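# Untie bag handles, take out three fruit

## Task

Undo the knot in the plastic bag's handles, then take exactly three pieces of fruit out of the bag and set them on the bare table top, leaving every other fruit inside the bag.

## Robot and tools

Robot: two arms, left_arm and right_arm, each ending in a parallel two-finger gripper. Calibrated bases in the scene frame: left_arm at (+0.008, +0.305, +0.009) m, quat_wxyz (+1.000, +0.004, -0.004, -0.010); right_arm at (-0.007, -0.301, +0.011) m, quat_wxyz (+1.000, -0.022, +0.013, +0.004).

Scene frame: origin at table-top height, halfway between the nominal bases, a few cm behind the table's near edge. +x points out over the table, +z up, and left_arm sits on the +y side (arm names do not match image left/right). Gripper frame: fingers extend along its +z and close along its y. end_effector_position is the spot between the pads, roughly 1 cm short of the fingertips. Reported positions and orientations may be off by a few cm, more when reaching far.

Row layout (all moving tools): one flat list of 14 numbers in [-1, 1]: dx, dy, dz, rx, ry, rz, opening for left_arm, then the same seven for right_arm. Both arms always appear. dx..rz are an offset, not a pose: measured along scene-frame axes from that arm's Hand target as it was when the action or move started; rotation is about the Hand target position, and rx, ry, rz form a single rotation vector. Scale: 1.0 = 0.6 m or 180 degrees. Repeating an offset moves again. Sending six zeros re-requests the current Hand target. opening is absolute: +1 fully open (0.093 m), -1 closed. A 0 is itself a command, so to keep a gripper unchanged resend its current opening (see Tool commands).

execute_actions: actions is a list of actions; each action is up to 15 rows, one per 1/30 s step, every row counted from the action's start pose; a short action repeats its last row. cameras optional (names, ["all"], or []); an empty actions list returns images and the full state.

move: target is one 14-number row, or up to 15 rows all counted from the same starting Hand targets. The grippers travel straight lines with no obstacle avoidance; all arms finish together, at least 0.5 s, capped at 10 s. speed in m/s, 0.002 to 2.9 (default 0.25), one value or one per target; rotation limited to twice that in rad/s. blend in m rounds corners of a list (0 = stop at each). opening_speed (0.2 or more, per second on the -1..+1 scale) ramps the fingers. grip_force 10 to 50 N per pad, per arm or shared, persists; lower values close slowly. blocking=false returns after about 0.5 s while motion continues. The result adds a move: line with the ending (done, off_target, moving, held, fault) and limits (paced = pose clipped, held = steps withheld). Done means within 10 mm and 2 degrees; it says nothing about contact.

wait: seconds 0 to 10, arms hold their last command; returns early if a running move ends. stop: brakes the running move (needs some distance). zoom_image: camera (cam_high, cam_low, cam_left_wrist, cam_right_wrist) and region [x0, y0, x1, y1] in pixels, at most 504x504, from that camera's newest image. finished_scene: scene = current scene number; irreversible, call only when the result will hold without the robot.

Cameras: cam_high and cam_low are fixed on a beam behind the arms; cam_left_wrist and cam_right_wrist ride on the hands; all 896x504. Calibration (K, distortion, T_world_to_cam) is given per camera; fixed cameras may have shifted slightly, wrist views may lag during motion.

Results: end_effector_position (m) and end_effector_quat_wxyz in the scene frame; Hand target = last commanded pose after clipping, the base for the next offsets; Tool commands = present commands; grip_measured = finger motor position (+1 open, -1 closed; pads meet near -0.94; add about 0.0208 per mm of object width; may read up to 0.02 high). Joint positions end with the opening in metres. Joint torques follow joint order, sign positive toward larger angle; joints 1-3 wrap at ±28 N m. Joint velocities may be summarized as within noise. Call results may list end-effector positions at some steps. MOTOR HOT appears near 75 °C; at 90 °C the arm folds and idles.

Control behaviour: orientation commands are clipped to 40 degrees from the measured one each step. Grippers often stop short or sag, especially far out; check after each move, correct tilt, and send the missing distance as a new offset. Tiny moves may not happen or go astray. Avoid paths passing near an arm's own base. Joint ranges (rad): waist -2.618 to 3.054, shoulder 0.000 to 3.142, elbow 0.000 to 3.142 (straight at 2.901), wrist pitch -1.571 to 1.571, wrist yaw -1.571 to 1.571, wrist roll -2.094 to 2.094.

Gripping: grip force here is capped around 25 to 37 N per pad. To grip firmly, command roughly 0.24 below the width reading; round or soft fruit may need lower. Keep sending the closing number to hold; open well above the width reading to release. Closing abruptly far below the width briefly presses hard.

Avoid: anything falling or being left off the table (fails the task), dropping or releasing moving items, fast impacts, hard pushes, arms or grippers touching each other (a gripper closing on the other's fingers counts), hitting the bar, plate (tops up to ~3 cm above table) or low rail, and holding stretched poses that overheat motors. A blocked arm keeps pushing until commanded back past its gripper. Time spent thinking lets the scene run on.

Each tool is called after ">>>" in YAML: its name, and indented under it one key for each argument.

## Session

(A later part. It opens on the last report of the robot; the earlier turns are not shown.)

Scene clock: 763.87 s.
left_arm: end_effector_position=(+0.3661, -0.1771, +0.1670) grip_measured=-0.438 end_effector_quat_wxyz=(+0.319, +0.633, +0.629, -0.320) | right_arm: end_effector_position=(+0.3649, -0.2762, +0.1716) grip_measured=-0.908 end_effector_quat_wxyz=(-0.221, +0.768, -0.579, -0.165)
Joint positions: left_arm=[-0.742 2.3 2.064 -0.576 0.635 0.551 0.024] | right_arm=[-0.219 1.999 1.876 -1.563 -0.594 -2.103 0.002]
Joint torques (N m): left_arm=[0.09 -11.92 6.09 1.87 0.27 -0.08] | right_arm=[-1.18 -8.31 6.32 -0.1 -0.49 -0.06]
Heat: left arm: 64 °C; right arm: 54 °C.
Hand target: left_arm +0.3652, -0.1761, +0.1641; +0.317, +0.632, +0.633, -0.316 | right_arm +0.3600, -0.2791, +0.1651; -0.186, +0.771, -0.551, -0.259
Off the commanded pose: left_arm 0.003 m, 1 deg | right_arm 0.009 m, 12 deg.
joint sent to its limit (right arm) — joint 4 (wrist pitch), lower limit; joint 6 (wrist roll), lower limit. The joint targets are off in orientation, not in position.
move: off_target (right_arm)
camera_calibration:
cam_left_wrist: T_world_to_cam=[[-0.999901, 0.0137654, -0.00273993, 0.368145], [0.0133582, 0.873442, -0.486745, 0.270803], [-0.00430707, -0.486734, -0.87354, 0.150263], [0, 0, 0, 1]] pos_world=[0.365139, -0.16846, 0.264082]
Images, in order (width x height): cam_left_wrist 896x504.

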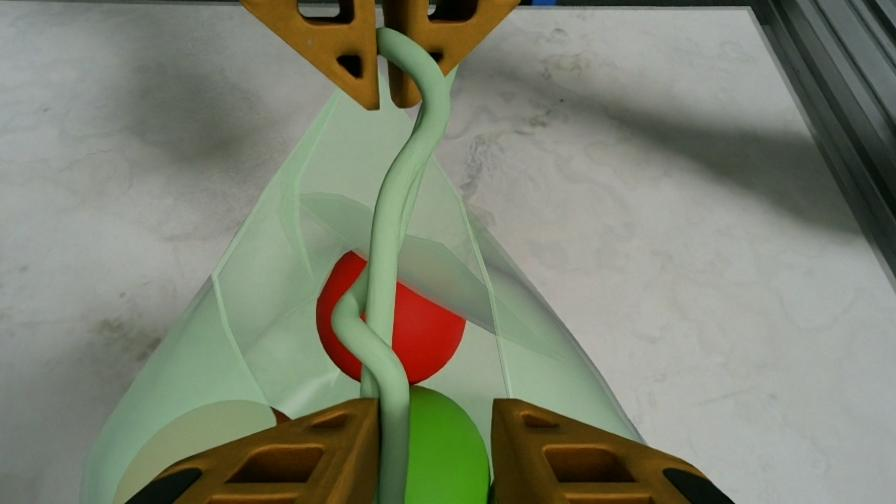

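>>> move:
  target: [0,-0.006,-0.022,0,0,0,-0.44,0,0,0,0,0,0,-1]
  cameras: ["cam_left_wrist"]
  speed: 0.1

>>> zoom_image:
  camera: "cam_left_wrist"
  region: [200, 0, 700, 504]

Scene clock: 772.93 s.
left_arm: end_effector_position=(+0.3655, -0.1805, +0.1618) grip_measured=-0.438 end_effector_quat_wxyz=(+0.325, +0.635, +0.623, -0.320) | right_arm: end_effector_position=(+0.3649, -0.2762, +0.1716) grip_measured=-0.908 end_effector_quat_wxyz=(-0.221, +0.768, -0.579, -0.165)
Joint positions: left_arm=[-0.747 2.3 2.033 -0.53 0.635 0.551 0.024] | right_arm=[-0.219 1.999 1.876 -1.563 -0.594 -2.103 0.002]
Joint torques (N m): left_arm=[0.09 -10.93 6.09 1.86 0.22 -0.11] | right_arm=[-1.11 -8.31 6.35 -0.11 -0.51 -0.07]
Heat: left arm: 65 °C; right arm: 54 °C.
Hand target: left_arm +0.3653, -0.1797, +0.1510; +0.317, +0.632, +0.633, -0.316 | right_arm +0.3600, -0.2791, +0.1651; -0.186, +0.771, -0.551, -0.259
Off the commanded pose: left_arm 0.011 m, 2 deg | right_arm 0.009 m, 12 deg.
joint sent to its limit (right arm) — joint 4 (wrist pitch), lower limit; joint 6 (wrist roll), lower limit. The joint targets are off in orientation, not in position.
move: off_target (left_arm, right_arm)
camera_calibration:
cam_left_wrist: T_world_to_cam=[[-0.999714, 0.0188724, -0.0146604, 0.370328], [0.0236611, 0.867772, -0.496398, 0.267961], [0.00335365, -0.496604, -0.867971, 0.138511], [0, 0, 0, 1]] pos_world=[0.363417, -0.170733, 0.258668]
Images, in order (width x height): cam_left_wrist 896x504.

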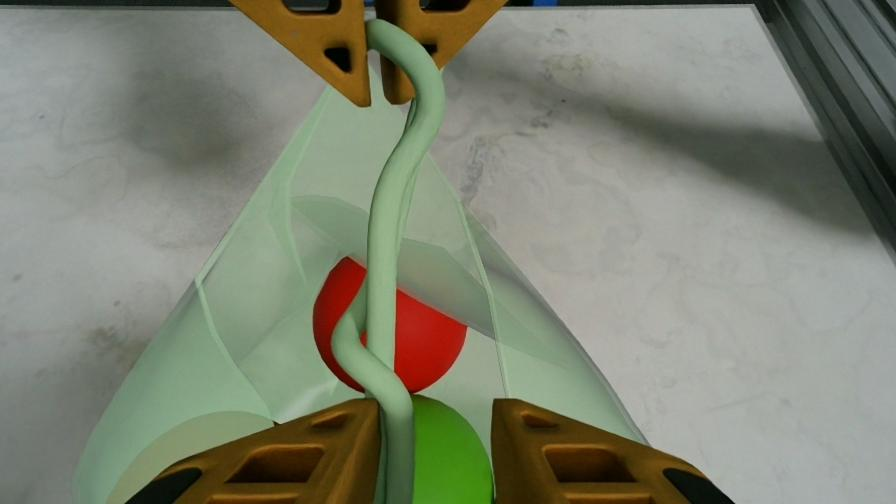

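Scaled by 1.000.

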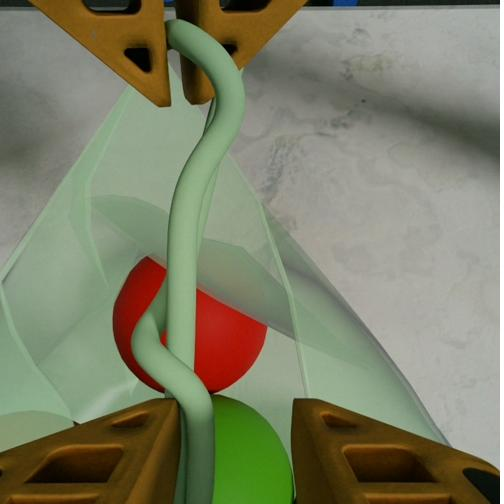

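>>> move:
  target: [-0.001,-0.004,-0.025,0,0,0,-0.44,0,0,0,0,0,0,-1]
  cameras: ["cam_left_wrist"]
  speed: 0.1

>>> zoom_image:
  camera: "cam_left_wrist"
  region: [200, 0, 700, 504]

Scene clock: 784.80 s.
left_arm: end_effector_position=(+0.3646, -0.1827, +0.1523) grip_measured=-0.438 end_effector_quat_wxyz=(+0.329, +0.635, +0.621, -0.320) | right_arm: end_effector_position=(+0.3649, -0.2762, +0.1716) grip_measured=-0.908 end_effector_quat_wxyz=(-0.221, +0.768, -0.579, -0.165)
Joint positions: left_arm=[-0.751 2.3 1.99 -0.475 0.632 0.548 0.024] | right_arm=[-0.219 1.999 1.876 -1.563 -0.594 -2.103 0.002]
Joint torques (N m): left_arm=[0.1 -10.3 6.04 1.9 0.21 -0.14] | right_arm=[-1.22 -8.17 6.34 -0.09 -0.51 -0.07]
Heat: left arm: 65 °C; right arm: 54 °C.
Hand target: left_arm +0.3647, -0.1820, +0.1359; +0.317, +0.632, +0.633, -0.316 | right_arm +0.3600, -0.2791, +0.1651; -0.186, +0.771, -0.551, -0.259
Off the commanded pose: left_arm 0.016 m, 2 deg | right_arm 0.009 m, 12 deg.
joint sent to its limit (right arm) — joint 4 (wrist pitch), lower limit; joint 6 (wrist roll), lower limit. The joint targets are off in orientation, not in position.
move: off_target (left_arm, right_arm)
camera_calibration:
cam_left_wrist: T_world_to_cam=[[-0.999565, 0.0198637, -0.0218191, 0.370503], [0.0281347, 0.864472, -0.501893, 0.263836], [0.00889254, -0.502288, -0.864655, 0.125667], [0, 0, 0, 1]] pos_world=[0.361802, -0.172318, 0.24916]
Images, in order (width x height): cam_left_wrist 896x504.

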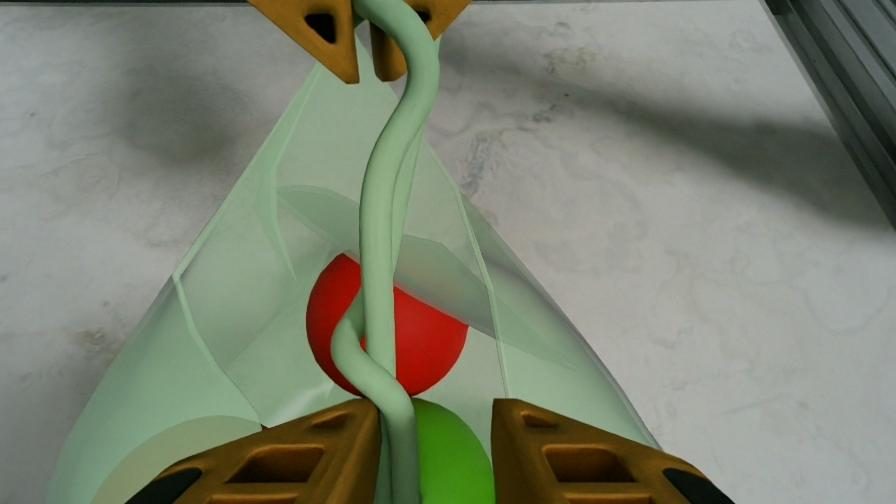

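Scaled by 1.000.

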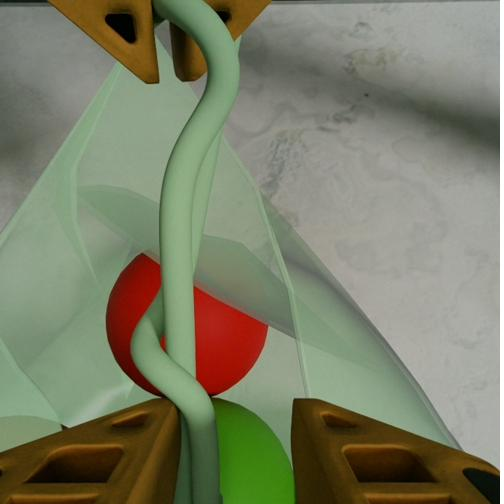

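>>> zoom_image:
  camera: "cam_left_wrist"
  region: [320, 330, 520, 504]

>>> wait:
  seconds: 0.1
  cameras: ["all"]

>>> zoom_image:
  camera: "cam_right_wrist"
  region: [300, 0, 750, 300]

>>> zoom_image:
  camera: "cam_low"
  region: [220, 160, 400, 360]

>>> zoom_image:
  camera: "cam_high"
  region: [350, 150, 470, 250]

Scaled by 2.520 from the camera's 896x504 image, which has a finer 1280x720 frame.

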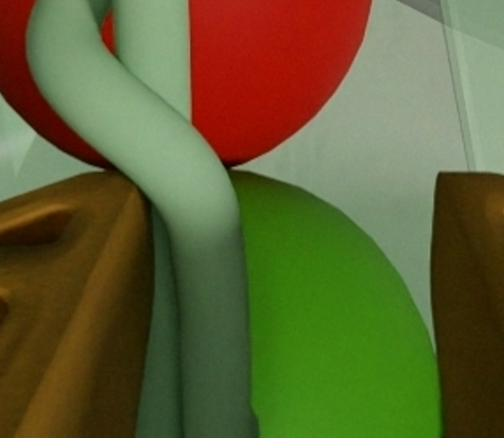

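Scene clock: 793.67 s.
left_arm: end_effector_position=(+0.3646, -0.1828, +0.1524) grip_measured=-0.438 end_effector_quat_wxyz=(+0.330, +0.635, +0.621, -0.320) | right_arm: end_effector_position=(+0.3649, -0.2762, +0.1716) grip_measured=-0.908 end_effector_quat_wxyz=(-0.221, +0.768, -0.579, -0.165)
Joint positions: left_arm=[-0.751 2.3 1.99 -0.474 0.632 0.548 0.024] | right_arm=[-0.219 1.999 1.876 -1.563 -0.594 -2.103 0.002]
Joint torques (N m): left_arm=[0.02 -10.21 6.12 1.89 0.21 -0.14] | right_arm=[-1.26 -8.23 6.24 -0.14 -0.49 -0.07]
Heat: left arm: 64 °C; right arm: 54 °C.
Hand target: left_arm +0.3647, -0.1821, +0.1360; +0.317, +0.632, +0.633, -0.316 | right_arm +0.3600, -0.2791, +0.1651; -0.186, +0.771, -0.551, -0.259
Tool commands: left_gripper/opening=-0.44 right_gripper/opening=-1.0
Off the commanded pose: left_arm 0.016 m, 2 deg | right_arm 0.009 m, 12 deg.
wait: 0.10 s; at rest from the start
camera_calibration:
cam_left_wrist: T_world_to_cam=[[-0.999551, 0.0198676, -0.0224137, 0.370748], [0.0284421, 0.864179, -0.50238, 0.263841], [0.00938833, -0.502792, -0.864356, 0.125412], [0, 0, 0, 1]] pos_world=[0.3619, -0.172316, 0.249259]
cam_right_wrist: T_world_to_cam=[[0.958544, 0.240501, 0.152818, -0.309782], [0.259361, -0.958499, -0.11837, -0.299327], [0.118007, 0.153098, -0.98114, 0.253459], [0, 0, 0, 1]] pos_world=[0.344663, -0.251206, 0.260588]

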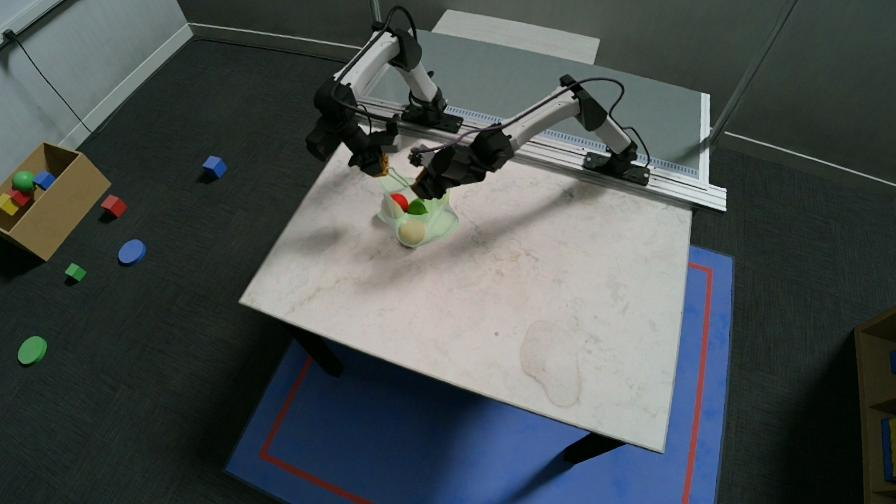

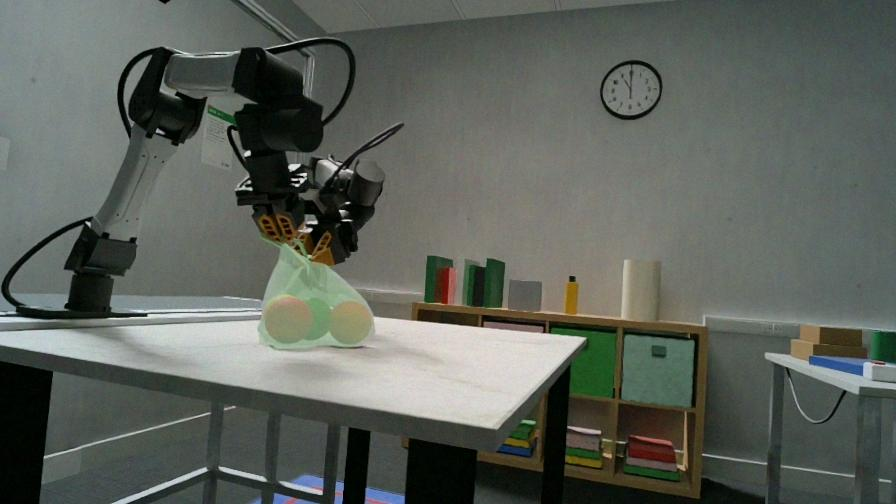

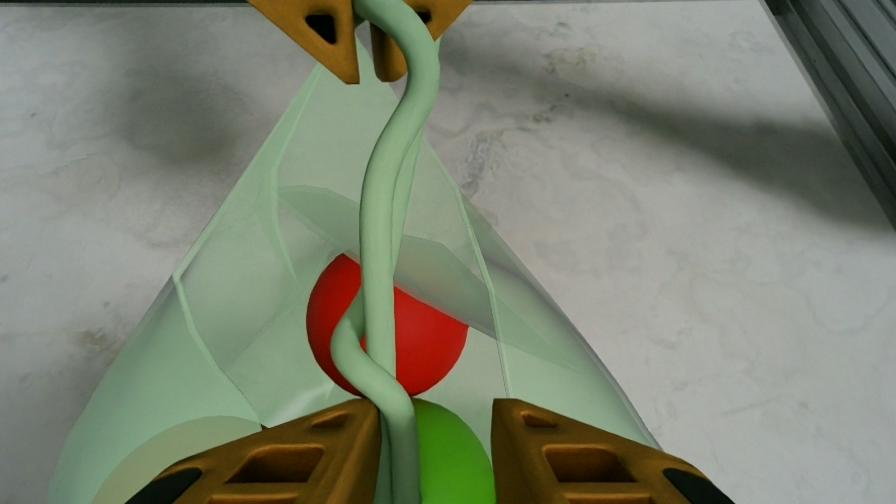

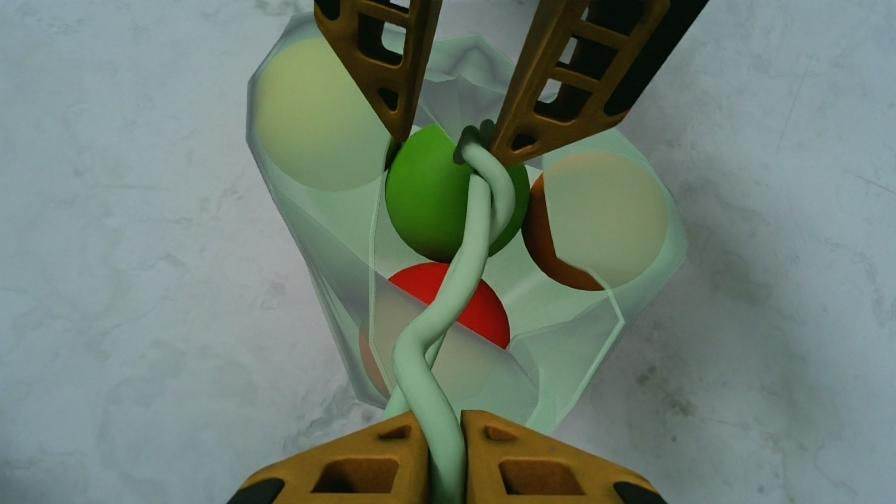

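Scaled by 1.120 from the camera's 896x504 image, which has a finer 1280x720 frame.

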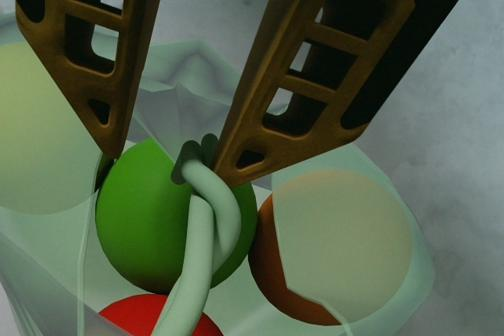

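Scaled by 2.520 from the camera's 896x504 image, which has a finer 1280x720 frame.

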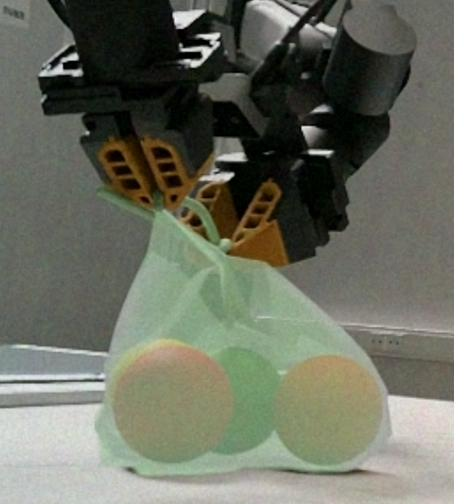

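Scaled by 4.200 from the camera's 896x504 image, which has a finer 1280x720 frame.

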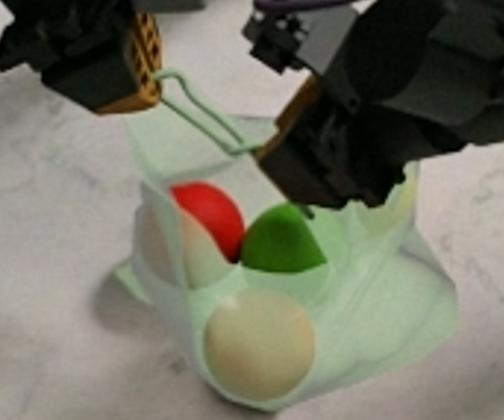

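>>> move:
  target: [0,0,0,0,0,0,-1,0,0,0,0,0,0,-1]
  cameras: ["all"]
  opening_speed: 0.5

>>> zoom_image:
  camera: "cam_left_wrist"
  region: [250, 200, 600, 504]

>>> zoom_image:
  camera: "cam_right_wrist"
  region: [300, 0, 750, 300]

Scene clock: 802.23 s.
left_arm: end_effector_position=(+0.3647, -0.1828, +0.1524) grip_measured=-0.903 end_effector_quat_wxyz=(+0.330, +0.635, +0.621, -0.320) | right_arm: end_effector_position=(+0.3649, -0.2762, +0.1716) grip_measured=-0.908 end_effector_quat_wxyz=(-0.221, +0.768, -0.579, -0.165)
Joint positions: left_arm=[-0.751 2.3 1.99 -0.474 0.631 0.548 0.002] | right_arm=[-0.219 1.999 1.876 -1.563 -0.594 -2.103 0.002]
Joint torques (N m): left_arm=[0.06 -10.26 6.08 1.89 0.22 -0.11] | right_arm=[-1.28 -8.32 6.39 -0.09 -0.49 -0.05]
Heat: left arm: 64 °C; right arm: 53 °C.
Hand target: left_arm +0.3647, -0.1821, +0.1359; +0.317, +0.632, +0.633, -0.316 | right_arm +0.3600, -0.2791, +0.1651; -0.186, +0.771, -0.551, -0.259
Off the commanded pose: left_arm 0.016 m, 2 deg | right_arm 0.009 m, 12 deg.
joint sent to its limit (right arm) — joint 4 (wrist pitch), lower limit; joint 6 (wrist roll), lower limit. The joint targets are off in orientation, not in position.
move: off_target (left_arm, right_arm)
camera_calibration:
cam_left_wrist: T_world_to_cam=[[-0.999563, 0.0193386, -0.0223379, 0.370644], [0.0279446, 0.864306, -0.502189, 0.264083], [0.00959517, -0.502594, -0.864469, 0.125349], [0, 0, 0, 1]] pos_world=[0.3619, -0.172417, 0.249259]
cam_right_wrist: T_world_to_cam=[[0.958544, 0.240501, 0.152818, -0.309782], [0.259361, -0.958499, -0.11837, -0.299327], [0.118007, 0.153098, -0.98114, 0.253459], [0, 0, 0, 1]] pos_world=[0.344663, -0.251206, 0.260588]

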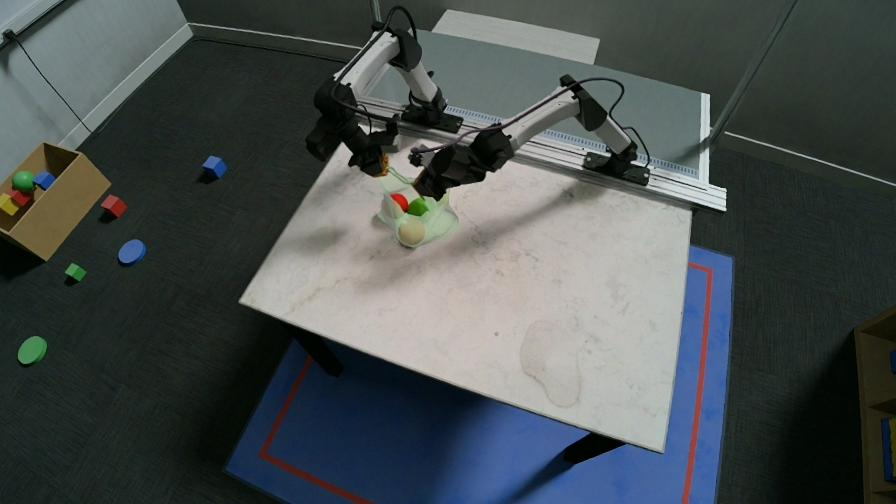

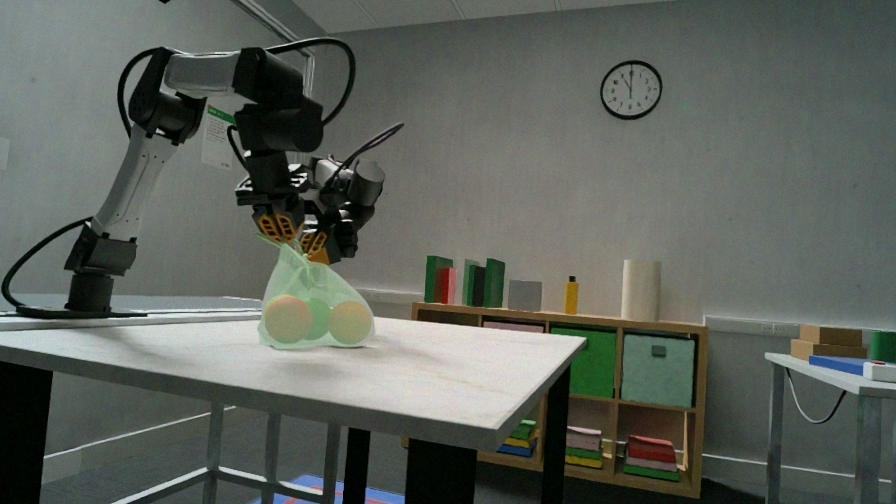

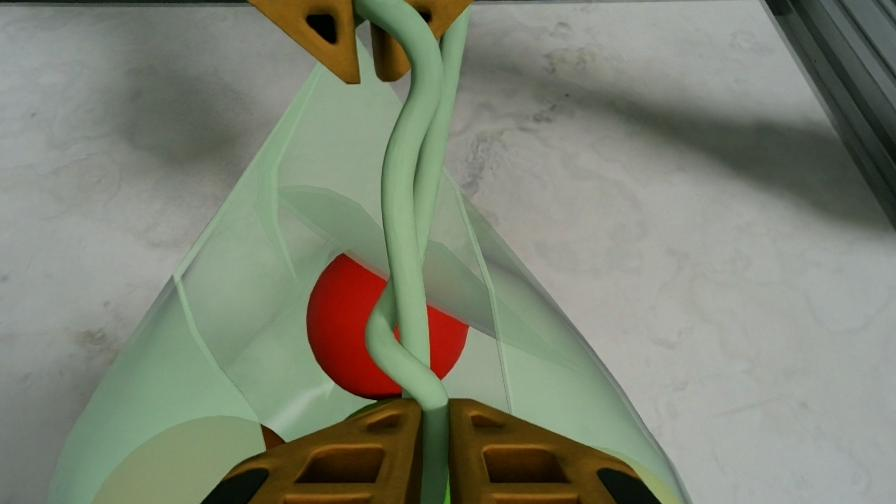

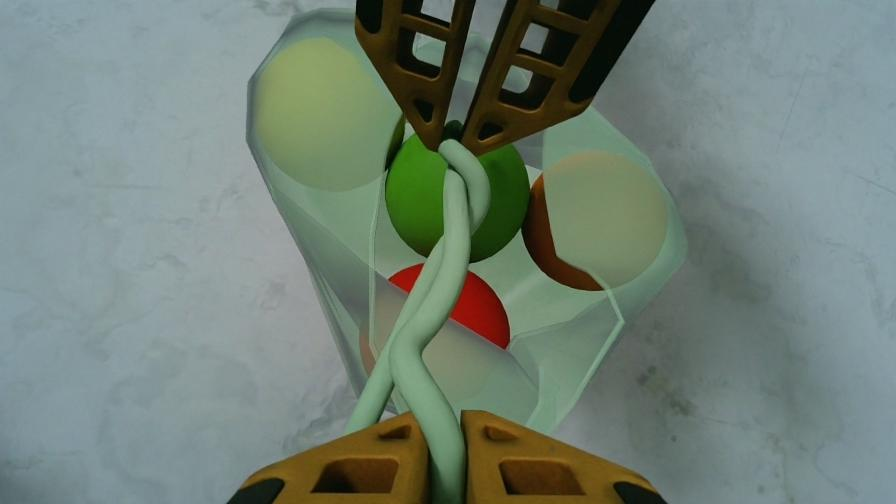

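Scaled by 1.440 from the camera's 896x504 image, which has a finer 1280x720 frame.

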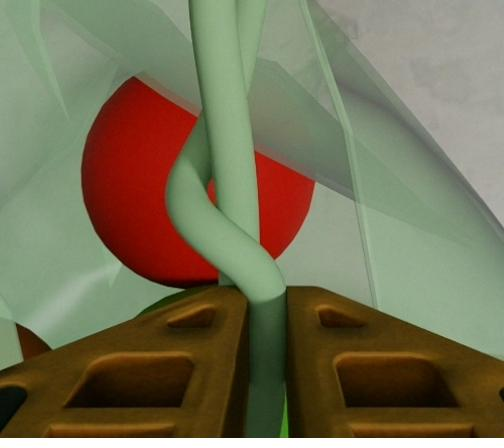

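Scaled by 1.120 from the camera's 896x504 image, which has a finer 1280x720 frame.

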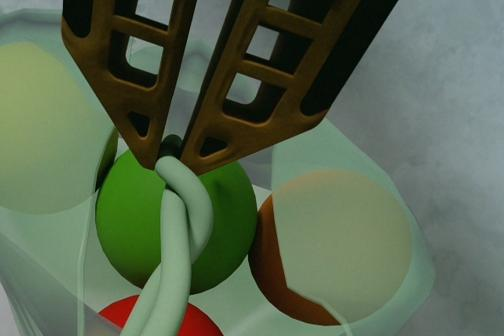

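>>> move:
  target: [0,0,0,0,0,0,-1,0,-0.1,0.02,0,0,0,-1]
  cameras: ["all"]
  speed: 0.08

>>> zoom_image:
  camera: "cam_left_wrist"
  region: [250, 0, 650, 504]

>>> zoom_image:
  camera: "cam_high"
  region: [350, 150, 470, 250]

Scene clock: 814.47 s.
left_arm: end_effector_position=(+0.3648, -0.1828, +0.1525) grip_measured=-0.903 end_effector_quat_wxyz=(+0.330, +0.635, +0.621, -0.320) | right_arm: end_effector_position=(+0.3616, -0.3326, +0.1711) grip_measured=-0.908 end_effector_quat_wxyz=(-0.218, +0.729, -0.633, -0.141)
Joint positions: left_arm=[-0.751 2.3 1.99 -0.473 0.631 0.548 0.002] | right_arm=[-0.361 1.999 1.876 -1.564 -0.561 -2.103 0.002]
Joint torques (N m): left_arm=[0.05 -10.22 6.09 1.9 0.21 -0.11] | right_arm=[-1.07 -10.33 9.81 -0.1 -0.22 -0.05]
Heat: left arm: 63 °C; right arm: 53 °C.
Hand target: left_arm +0.3647, -0.1821, +0.1359; +0.317, +0.632, +0.633, -0.316 | right_arm +0.3600, -0.3391, +0.1771; -0.186, +0.771, -0.551, -0.259
Off the commanded pose: left_arm 0.017 m, 2 deg | right_arm 0.009 m, 18 deg.
joint sent to its limit (right arm) — joint 4 (wrist pitch), lower limit; joint 6 (wrist roll), lower limit. The joint targets are off in orientation, not in position.
move: off_target (left_arm, right_arm)
camera_calibration:
cam_left_wrist: T_world_to_cam=[[-0.999554, 0.0193041, -0.0227946, 0.370849], [0.0281495, 0.864039, -0.502638, 0.26412], [0.00999239, -0.503055, -0.864197, 0.125143], [0, 0, 0, 1]] pos_world=[0.361998, -0.172415, 0.249358]
cam_right_wrist: T_world_to_cam=[[0.983397, 0.111858, 0.142891, -0.34306], [0.124831, -0.988506, -0.0852776, -0.319466], [0.13171, 0.101699, -0.986058, 0.240799], [0, 0, 0, 1]] pos_world=[0.345528, -0.301909, 0.259219]

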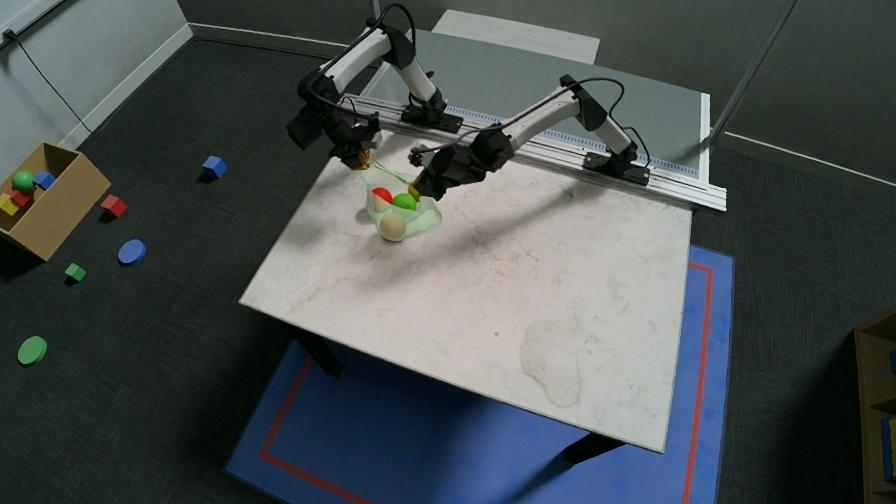

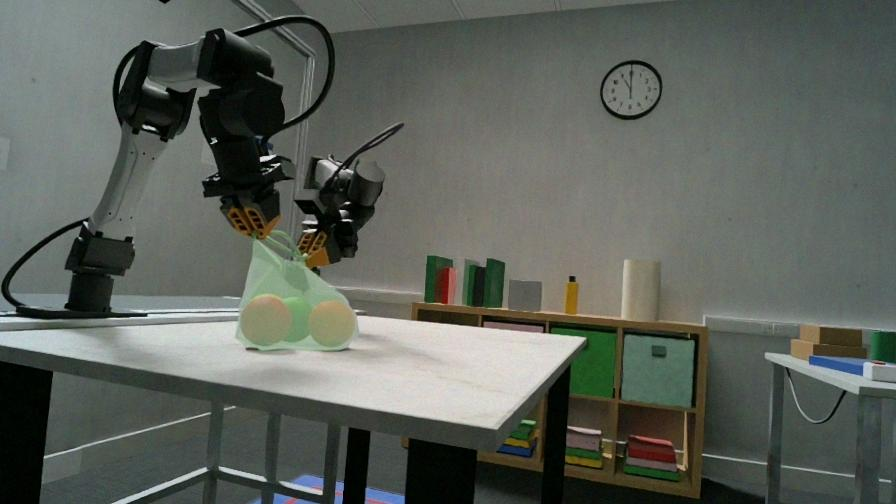

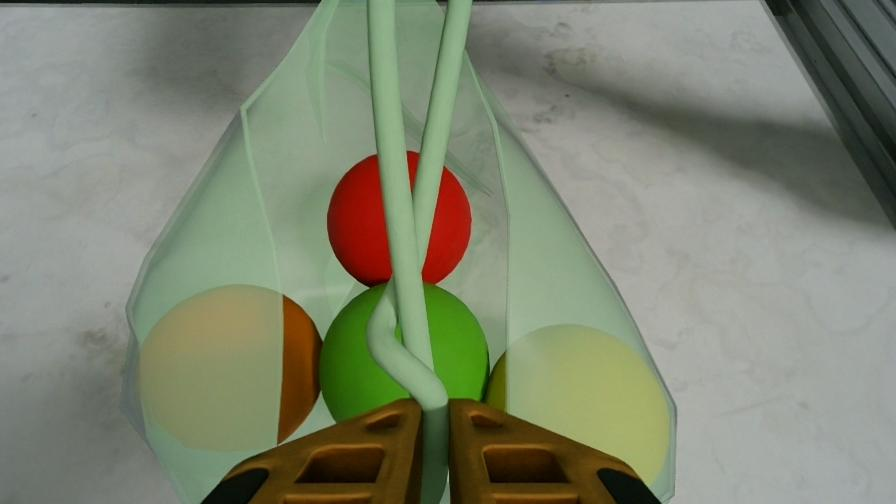

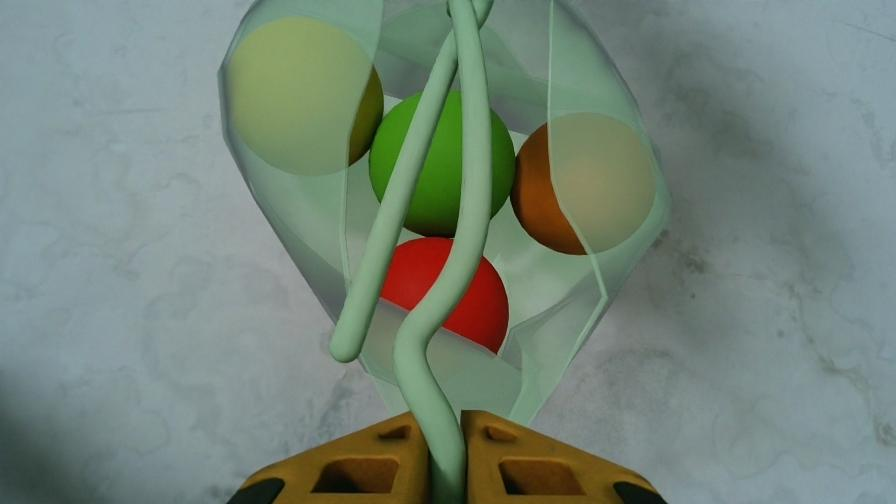

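Scaled by 1.000.

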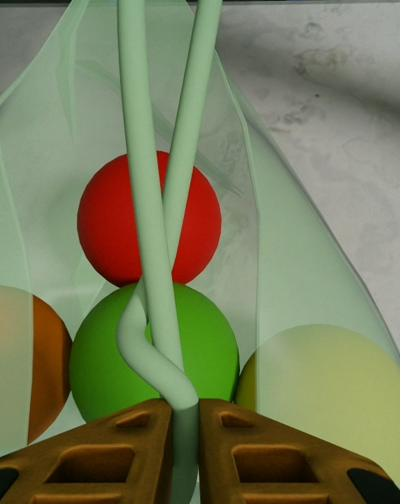

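Scaled by 4.200 from the camera's 896x504 image, which has a finer 1280x720 frame.

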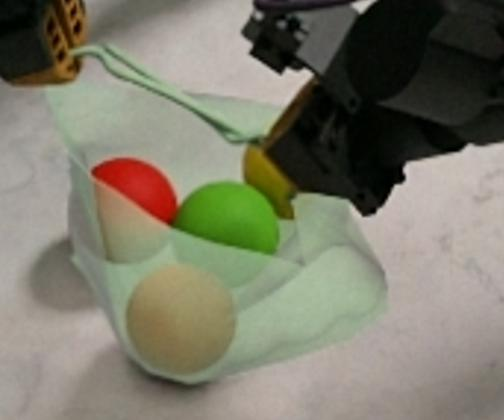

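>>> move:
  target: [0,0,0,0,0,0,-1,0,-0.075,0.0,0,0,0,-1]
  cameras: ["all"]
  speed: 0.08

>>> zoom_image:
  camera: "cam_left_wrist"
  region: [250, 0, 650, 504]

>>> zoom_image:
  camera: "cam_high"
  region: [330, 140, 450, 240]

Scene clock: 825.13 s.
left_arm: end_effector_position=(+0.3648, -0.1828, +0.1525) grip_measured=-0.903 end_effector_quat_wxyz=(+0.330, +0.635, +0.621, -0.320) | right_arm: end_effector_position=(+0.3590, -0.3748, +0.1774) grip_measured=-0.908 end_effector_quat_wxyz=(-0.208, +0.708, -0.666, -0.107)
Joint positions: left_arm=[-0.751 2.3 1.99 -0.473 0.631 0.548 0.002] | right_arm=[-0.454 1.999 1.913 -1.566 -0.514 -2.103 0.002]
Joint torques (N m): left_arm=[0.06 -10.21 6.05 1.88 0.23 -0.1] | right_arm=[-1.21 -7.62 11.07 0 -0.16 -0.08]
Heat: left arm: 63 °C; right arm: 55 °C.
Hand target: left_arm +0.3647, -0.1820, +0.1359; +0.317, +0.632, +0.633, -0.316 | right_arm +0.3600, -0.3841, +0.1771; -0.186, +0.771, -0.551, -0.259
Off the commanded pose: left_arm 0.017 m, 2 deg | right_arm 0.009 m, 23 deg.
joint sent to its limit (right arm) — joint 4 (wrist pitch), lower limit; joint 6 (wrist roll), lower limit. The joint targets are off in orientation, not in position.
move: off_target (left_arm, right_arm)
camera_calibration:
cam_left_wrist: T_world_to_cam=[[-0.999554, 0.0193041, -0.0227946, 0.370849], [0.0281495, 0.864039, -0.502638, 0.26412], [0.00999239, -0.503055, -0.864197, 0.125143], [0, 0, 0, 1]] pos_world=[0.361998, -0.172415, 0.249358]
cam_right_wrist: T_world_to_cam=[[0.987104, 0.035066, 0.156195, -0.369096], [0.039541, -0.998889, -0.0256349, -0.344186], [0.155122, 0.0314804, -0.987394, 0.217198], [0, 0, 0, 1]] pos_world=[0.344253, -0.337698, 0.263288]

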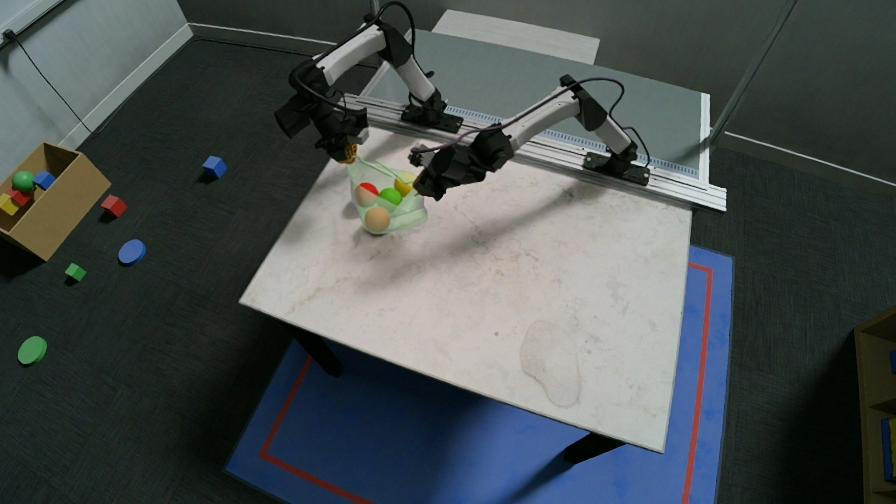

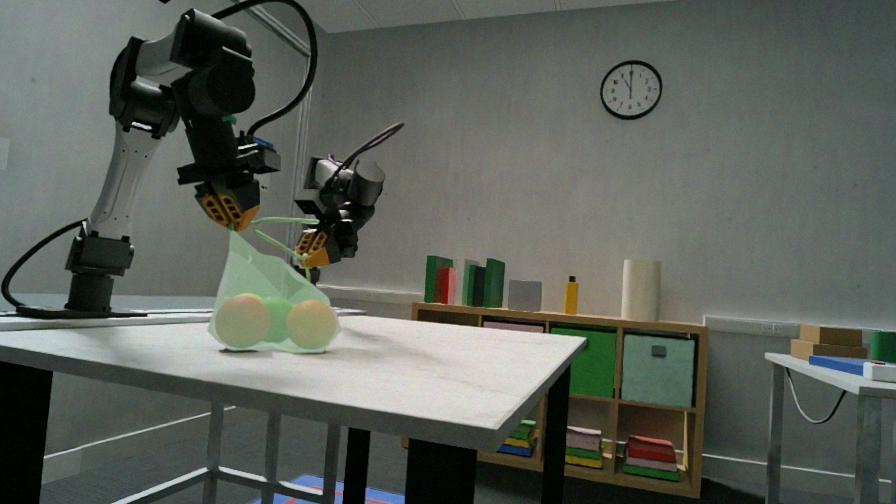

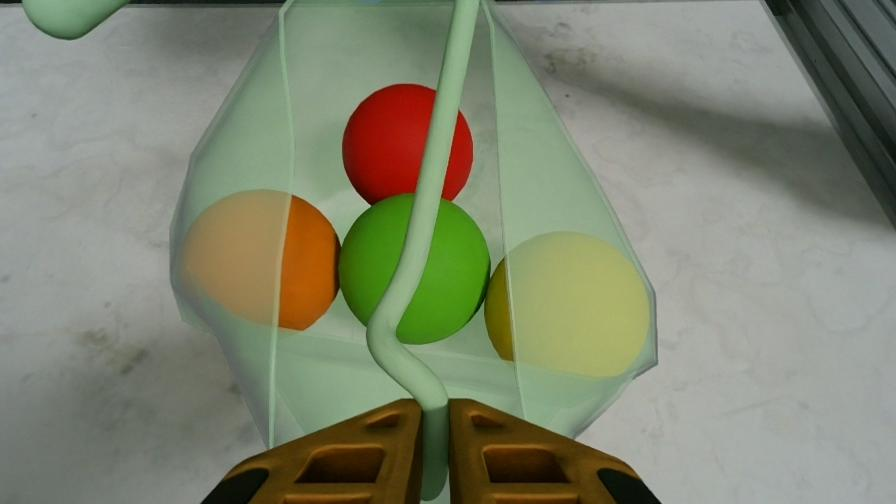

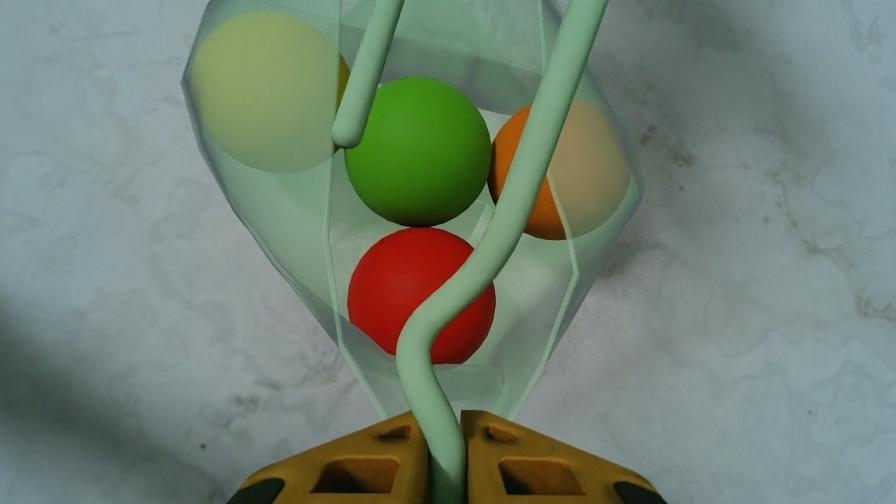

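Scaled by 1.000.

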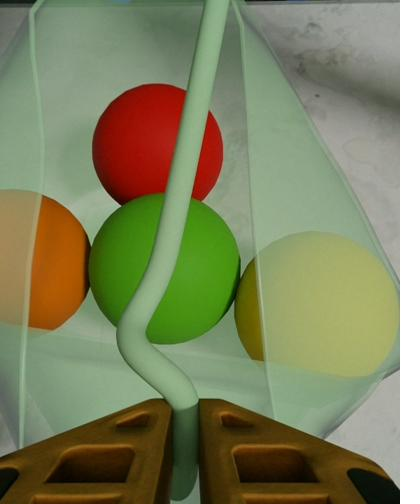

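Scaled by 4.200 from the camera's 896x504 image, which has a finer 1280x720 frame.

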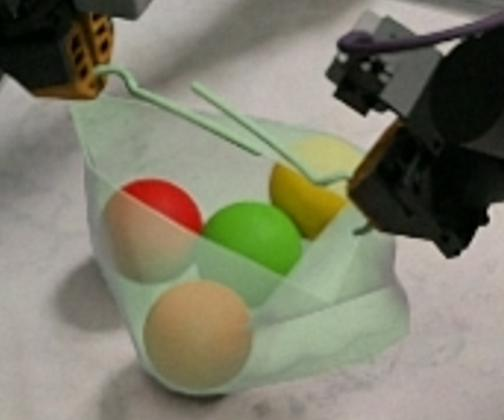

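>>> move:
  target: [0,0.1,-0.04,0,0,0,-1,0,-0.15,-0.1,-0.055,-0.06,-0.17,-1]
  cameras: ["all"]
  speed: 0.08

>>> zoom_image:
  camera: "cam_high"
  region: [300, 120, 460, 250]

Scene clock: 875.30 s.
left_arm: end_effector_position=(+0.3633, -0.1317, +0.1047) grip_measured=-0.903 end_effector_quat_wxyz=(+0.315, +0.633, +0.629, -0.322) | right_arm: end_effector_position=(+0.3583, -0.4607, +0.1265) grip_measured=-0.908 end_effector_quat_wxyz=(+0.231, -0.634, +0.733, +0.092)
Joint positions: left_arm=[-0.676 2.214 1.677 -0.322 0.684 0.614 0.002] | right_arm=[-0.656 2.119 1.863 -1.415 -0.545 -2.103 0.002]
Joint torques (N m): left_arm=[1.44 -13.08 5.53 1.57 0.34 0.07] | right_arm=[-1.73 -9.14 6.93 0.65 -0.25 -0.08]
Heat: left arm: 64 °C; right arm: 56 °C.
Hand target: left_arm +0.3647, -0.1221, +0.1119; +0.317, +0.632, +0.633, -0.316 | right_arm +0.3600, -0.4741, +0.1170; +0.231, -0.633, +0.735, +0.080
Off the commanded pose: left_arm 0.012 m, 1 deg | right_arm 0.016 m, 1 deg.
joint sent to its limit (right arm) — joint 6 (wrist roll), lower limit. The joint targets still meet the commanded pose.
move: off_target (left_arm, right_arm)
camera_calibration:
cam_left_wrist: T_world_to_cam=[[-0.999832, 0.0174596, 0.00564116, 0.364118], [0.0125355, 0.874506, -0.484852, 0.20108], [-0.0133985, -0.4847, -0.874578, 0.121593], [0, 0, 0, 1]] pos_world=[0.363165, -0.123267, 0.201783]
cam_right_wrist: T_world_to_cam=[[0.971568, -0.171891, 0.162815, -0.448011], [-0.164695, -0.984707, -0.056811, -0.34771], [0.170091, 0.028381, -0.98502, 0.162704], [0, 0, 0, 1]] pos_world=[0.350333, -0.42402, 0.213456]

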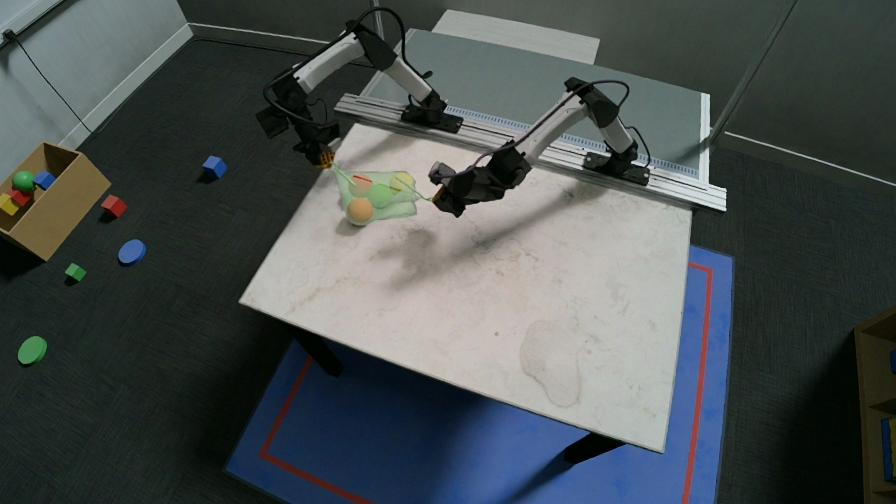

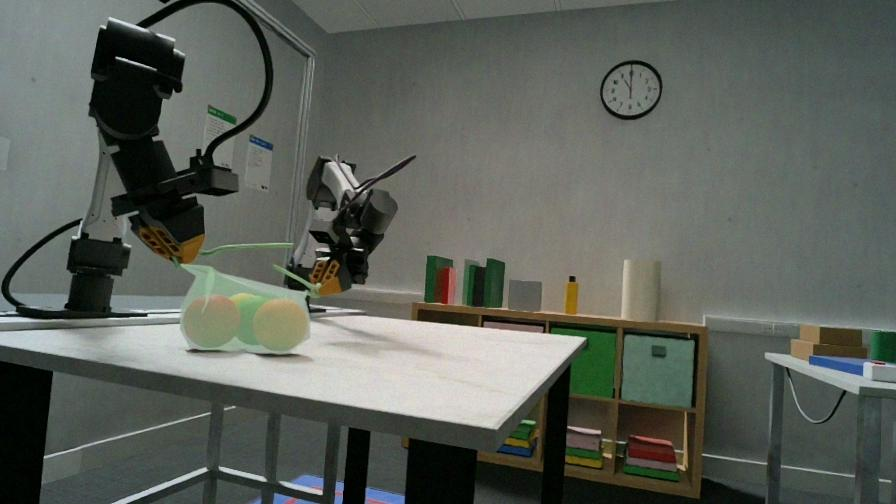

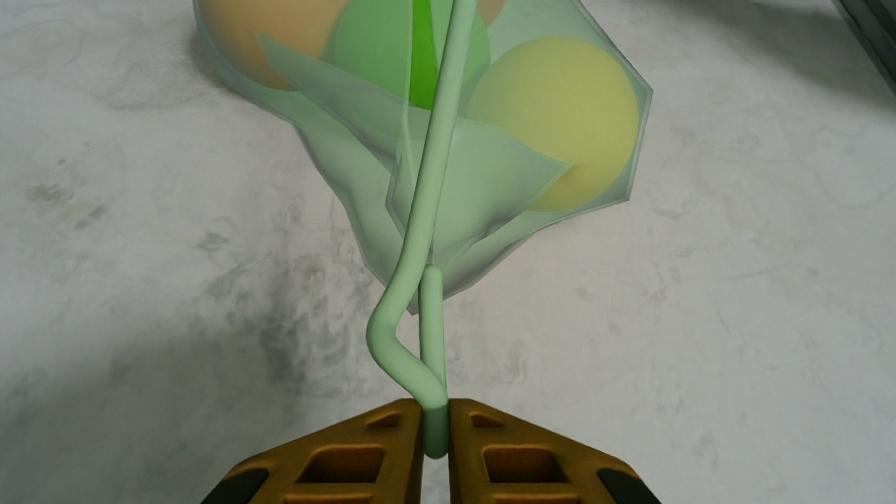

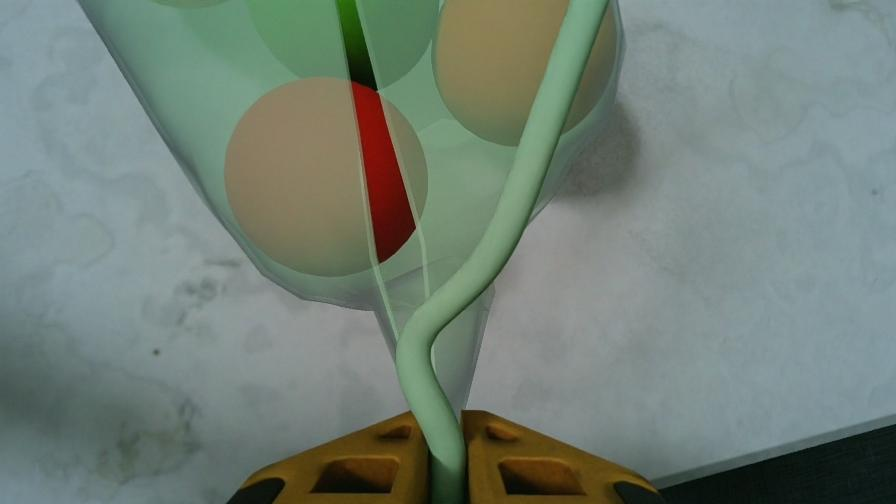

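Scaled by 3.150 from the camera's 896x504 image, which has a finer 1280x720 frame.

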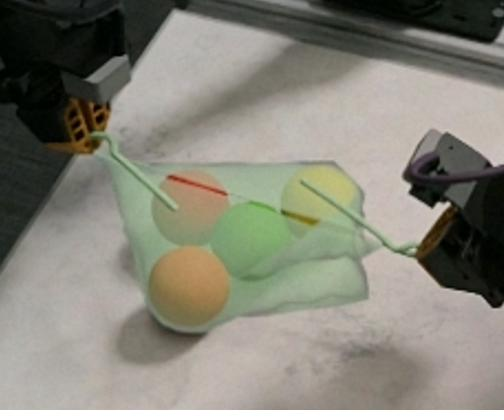

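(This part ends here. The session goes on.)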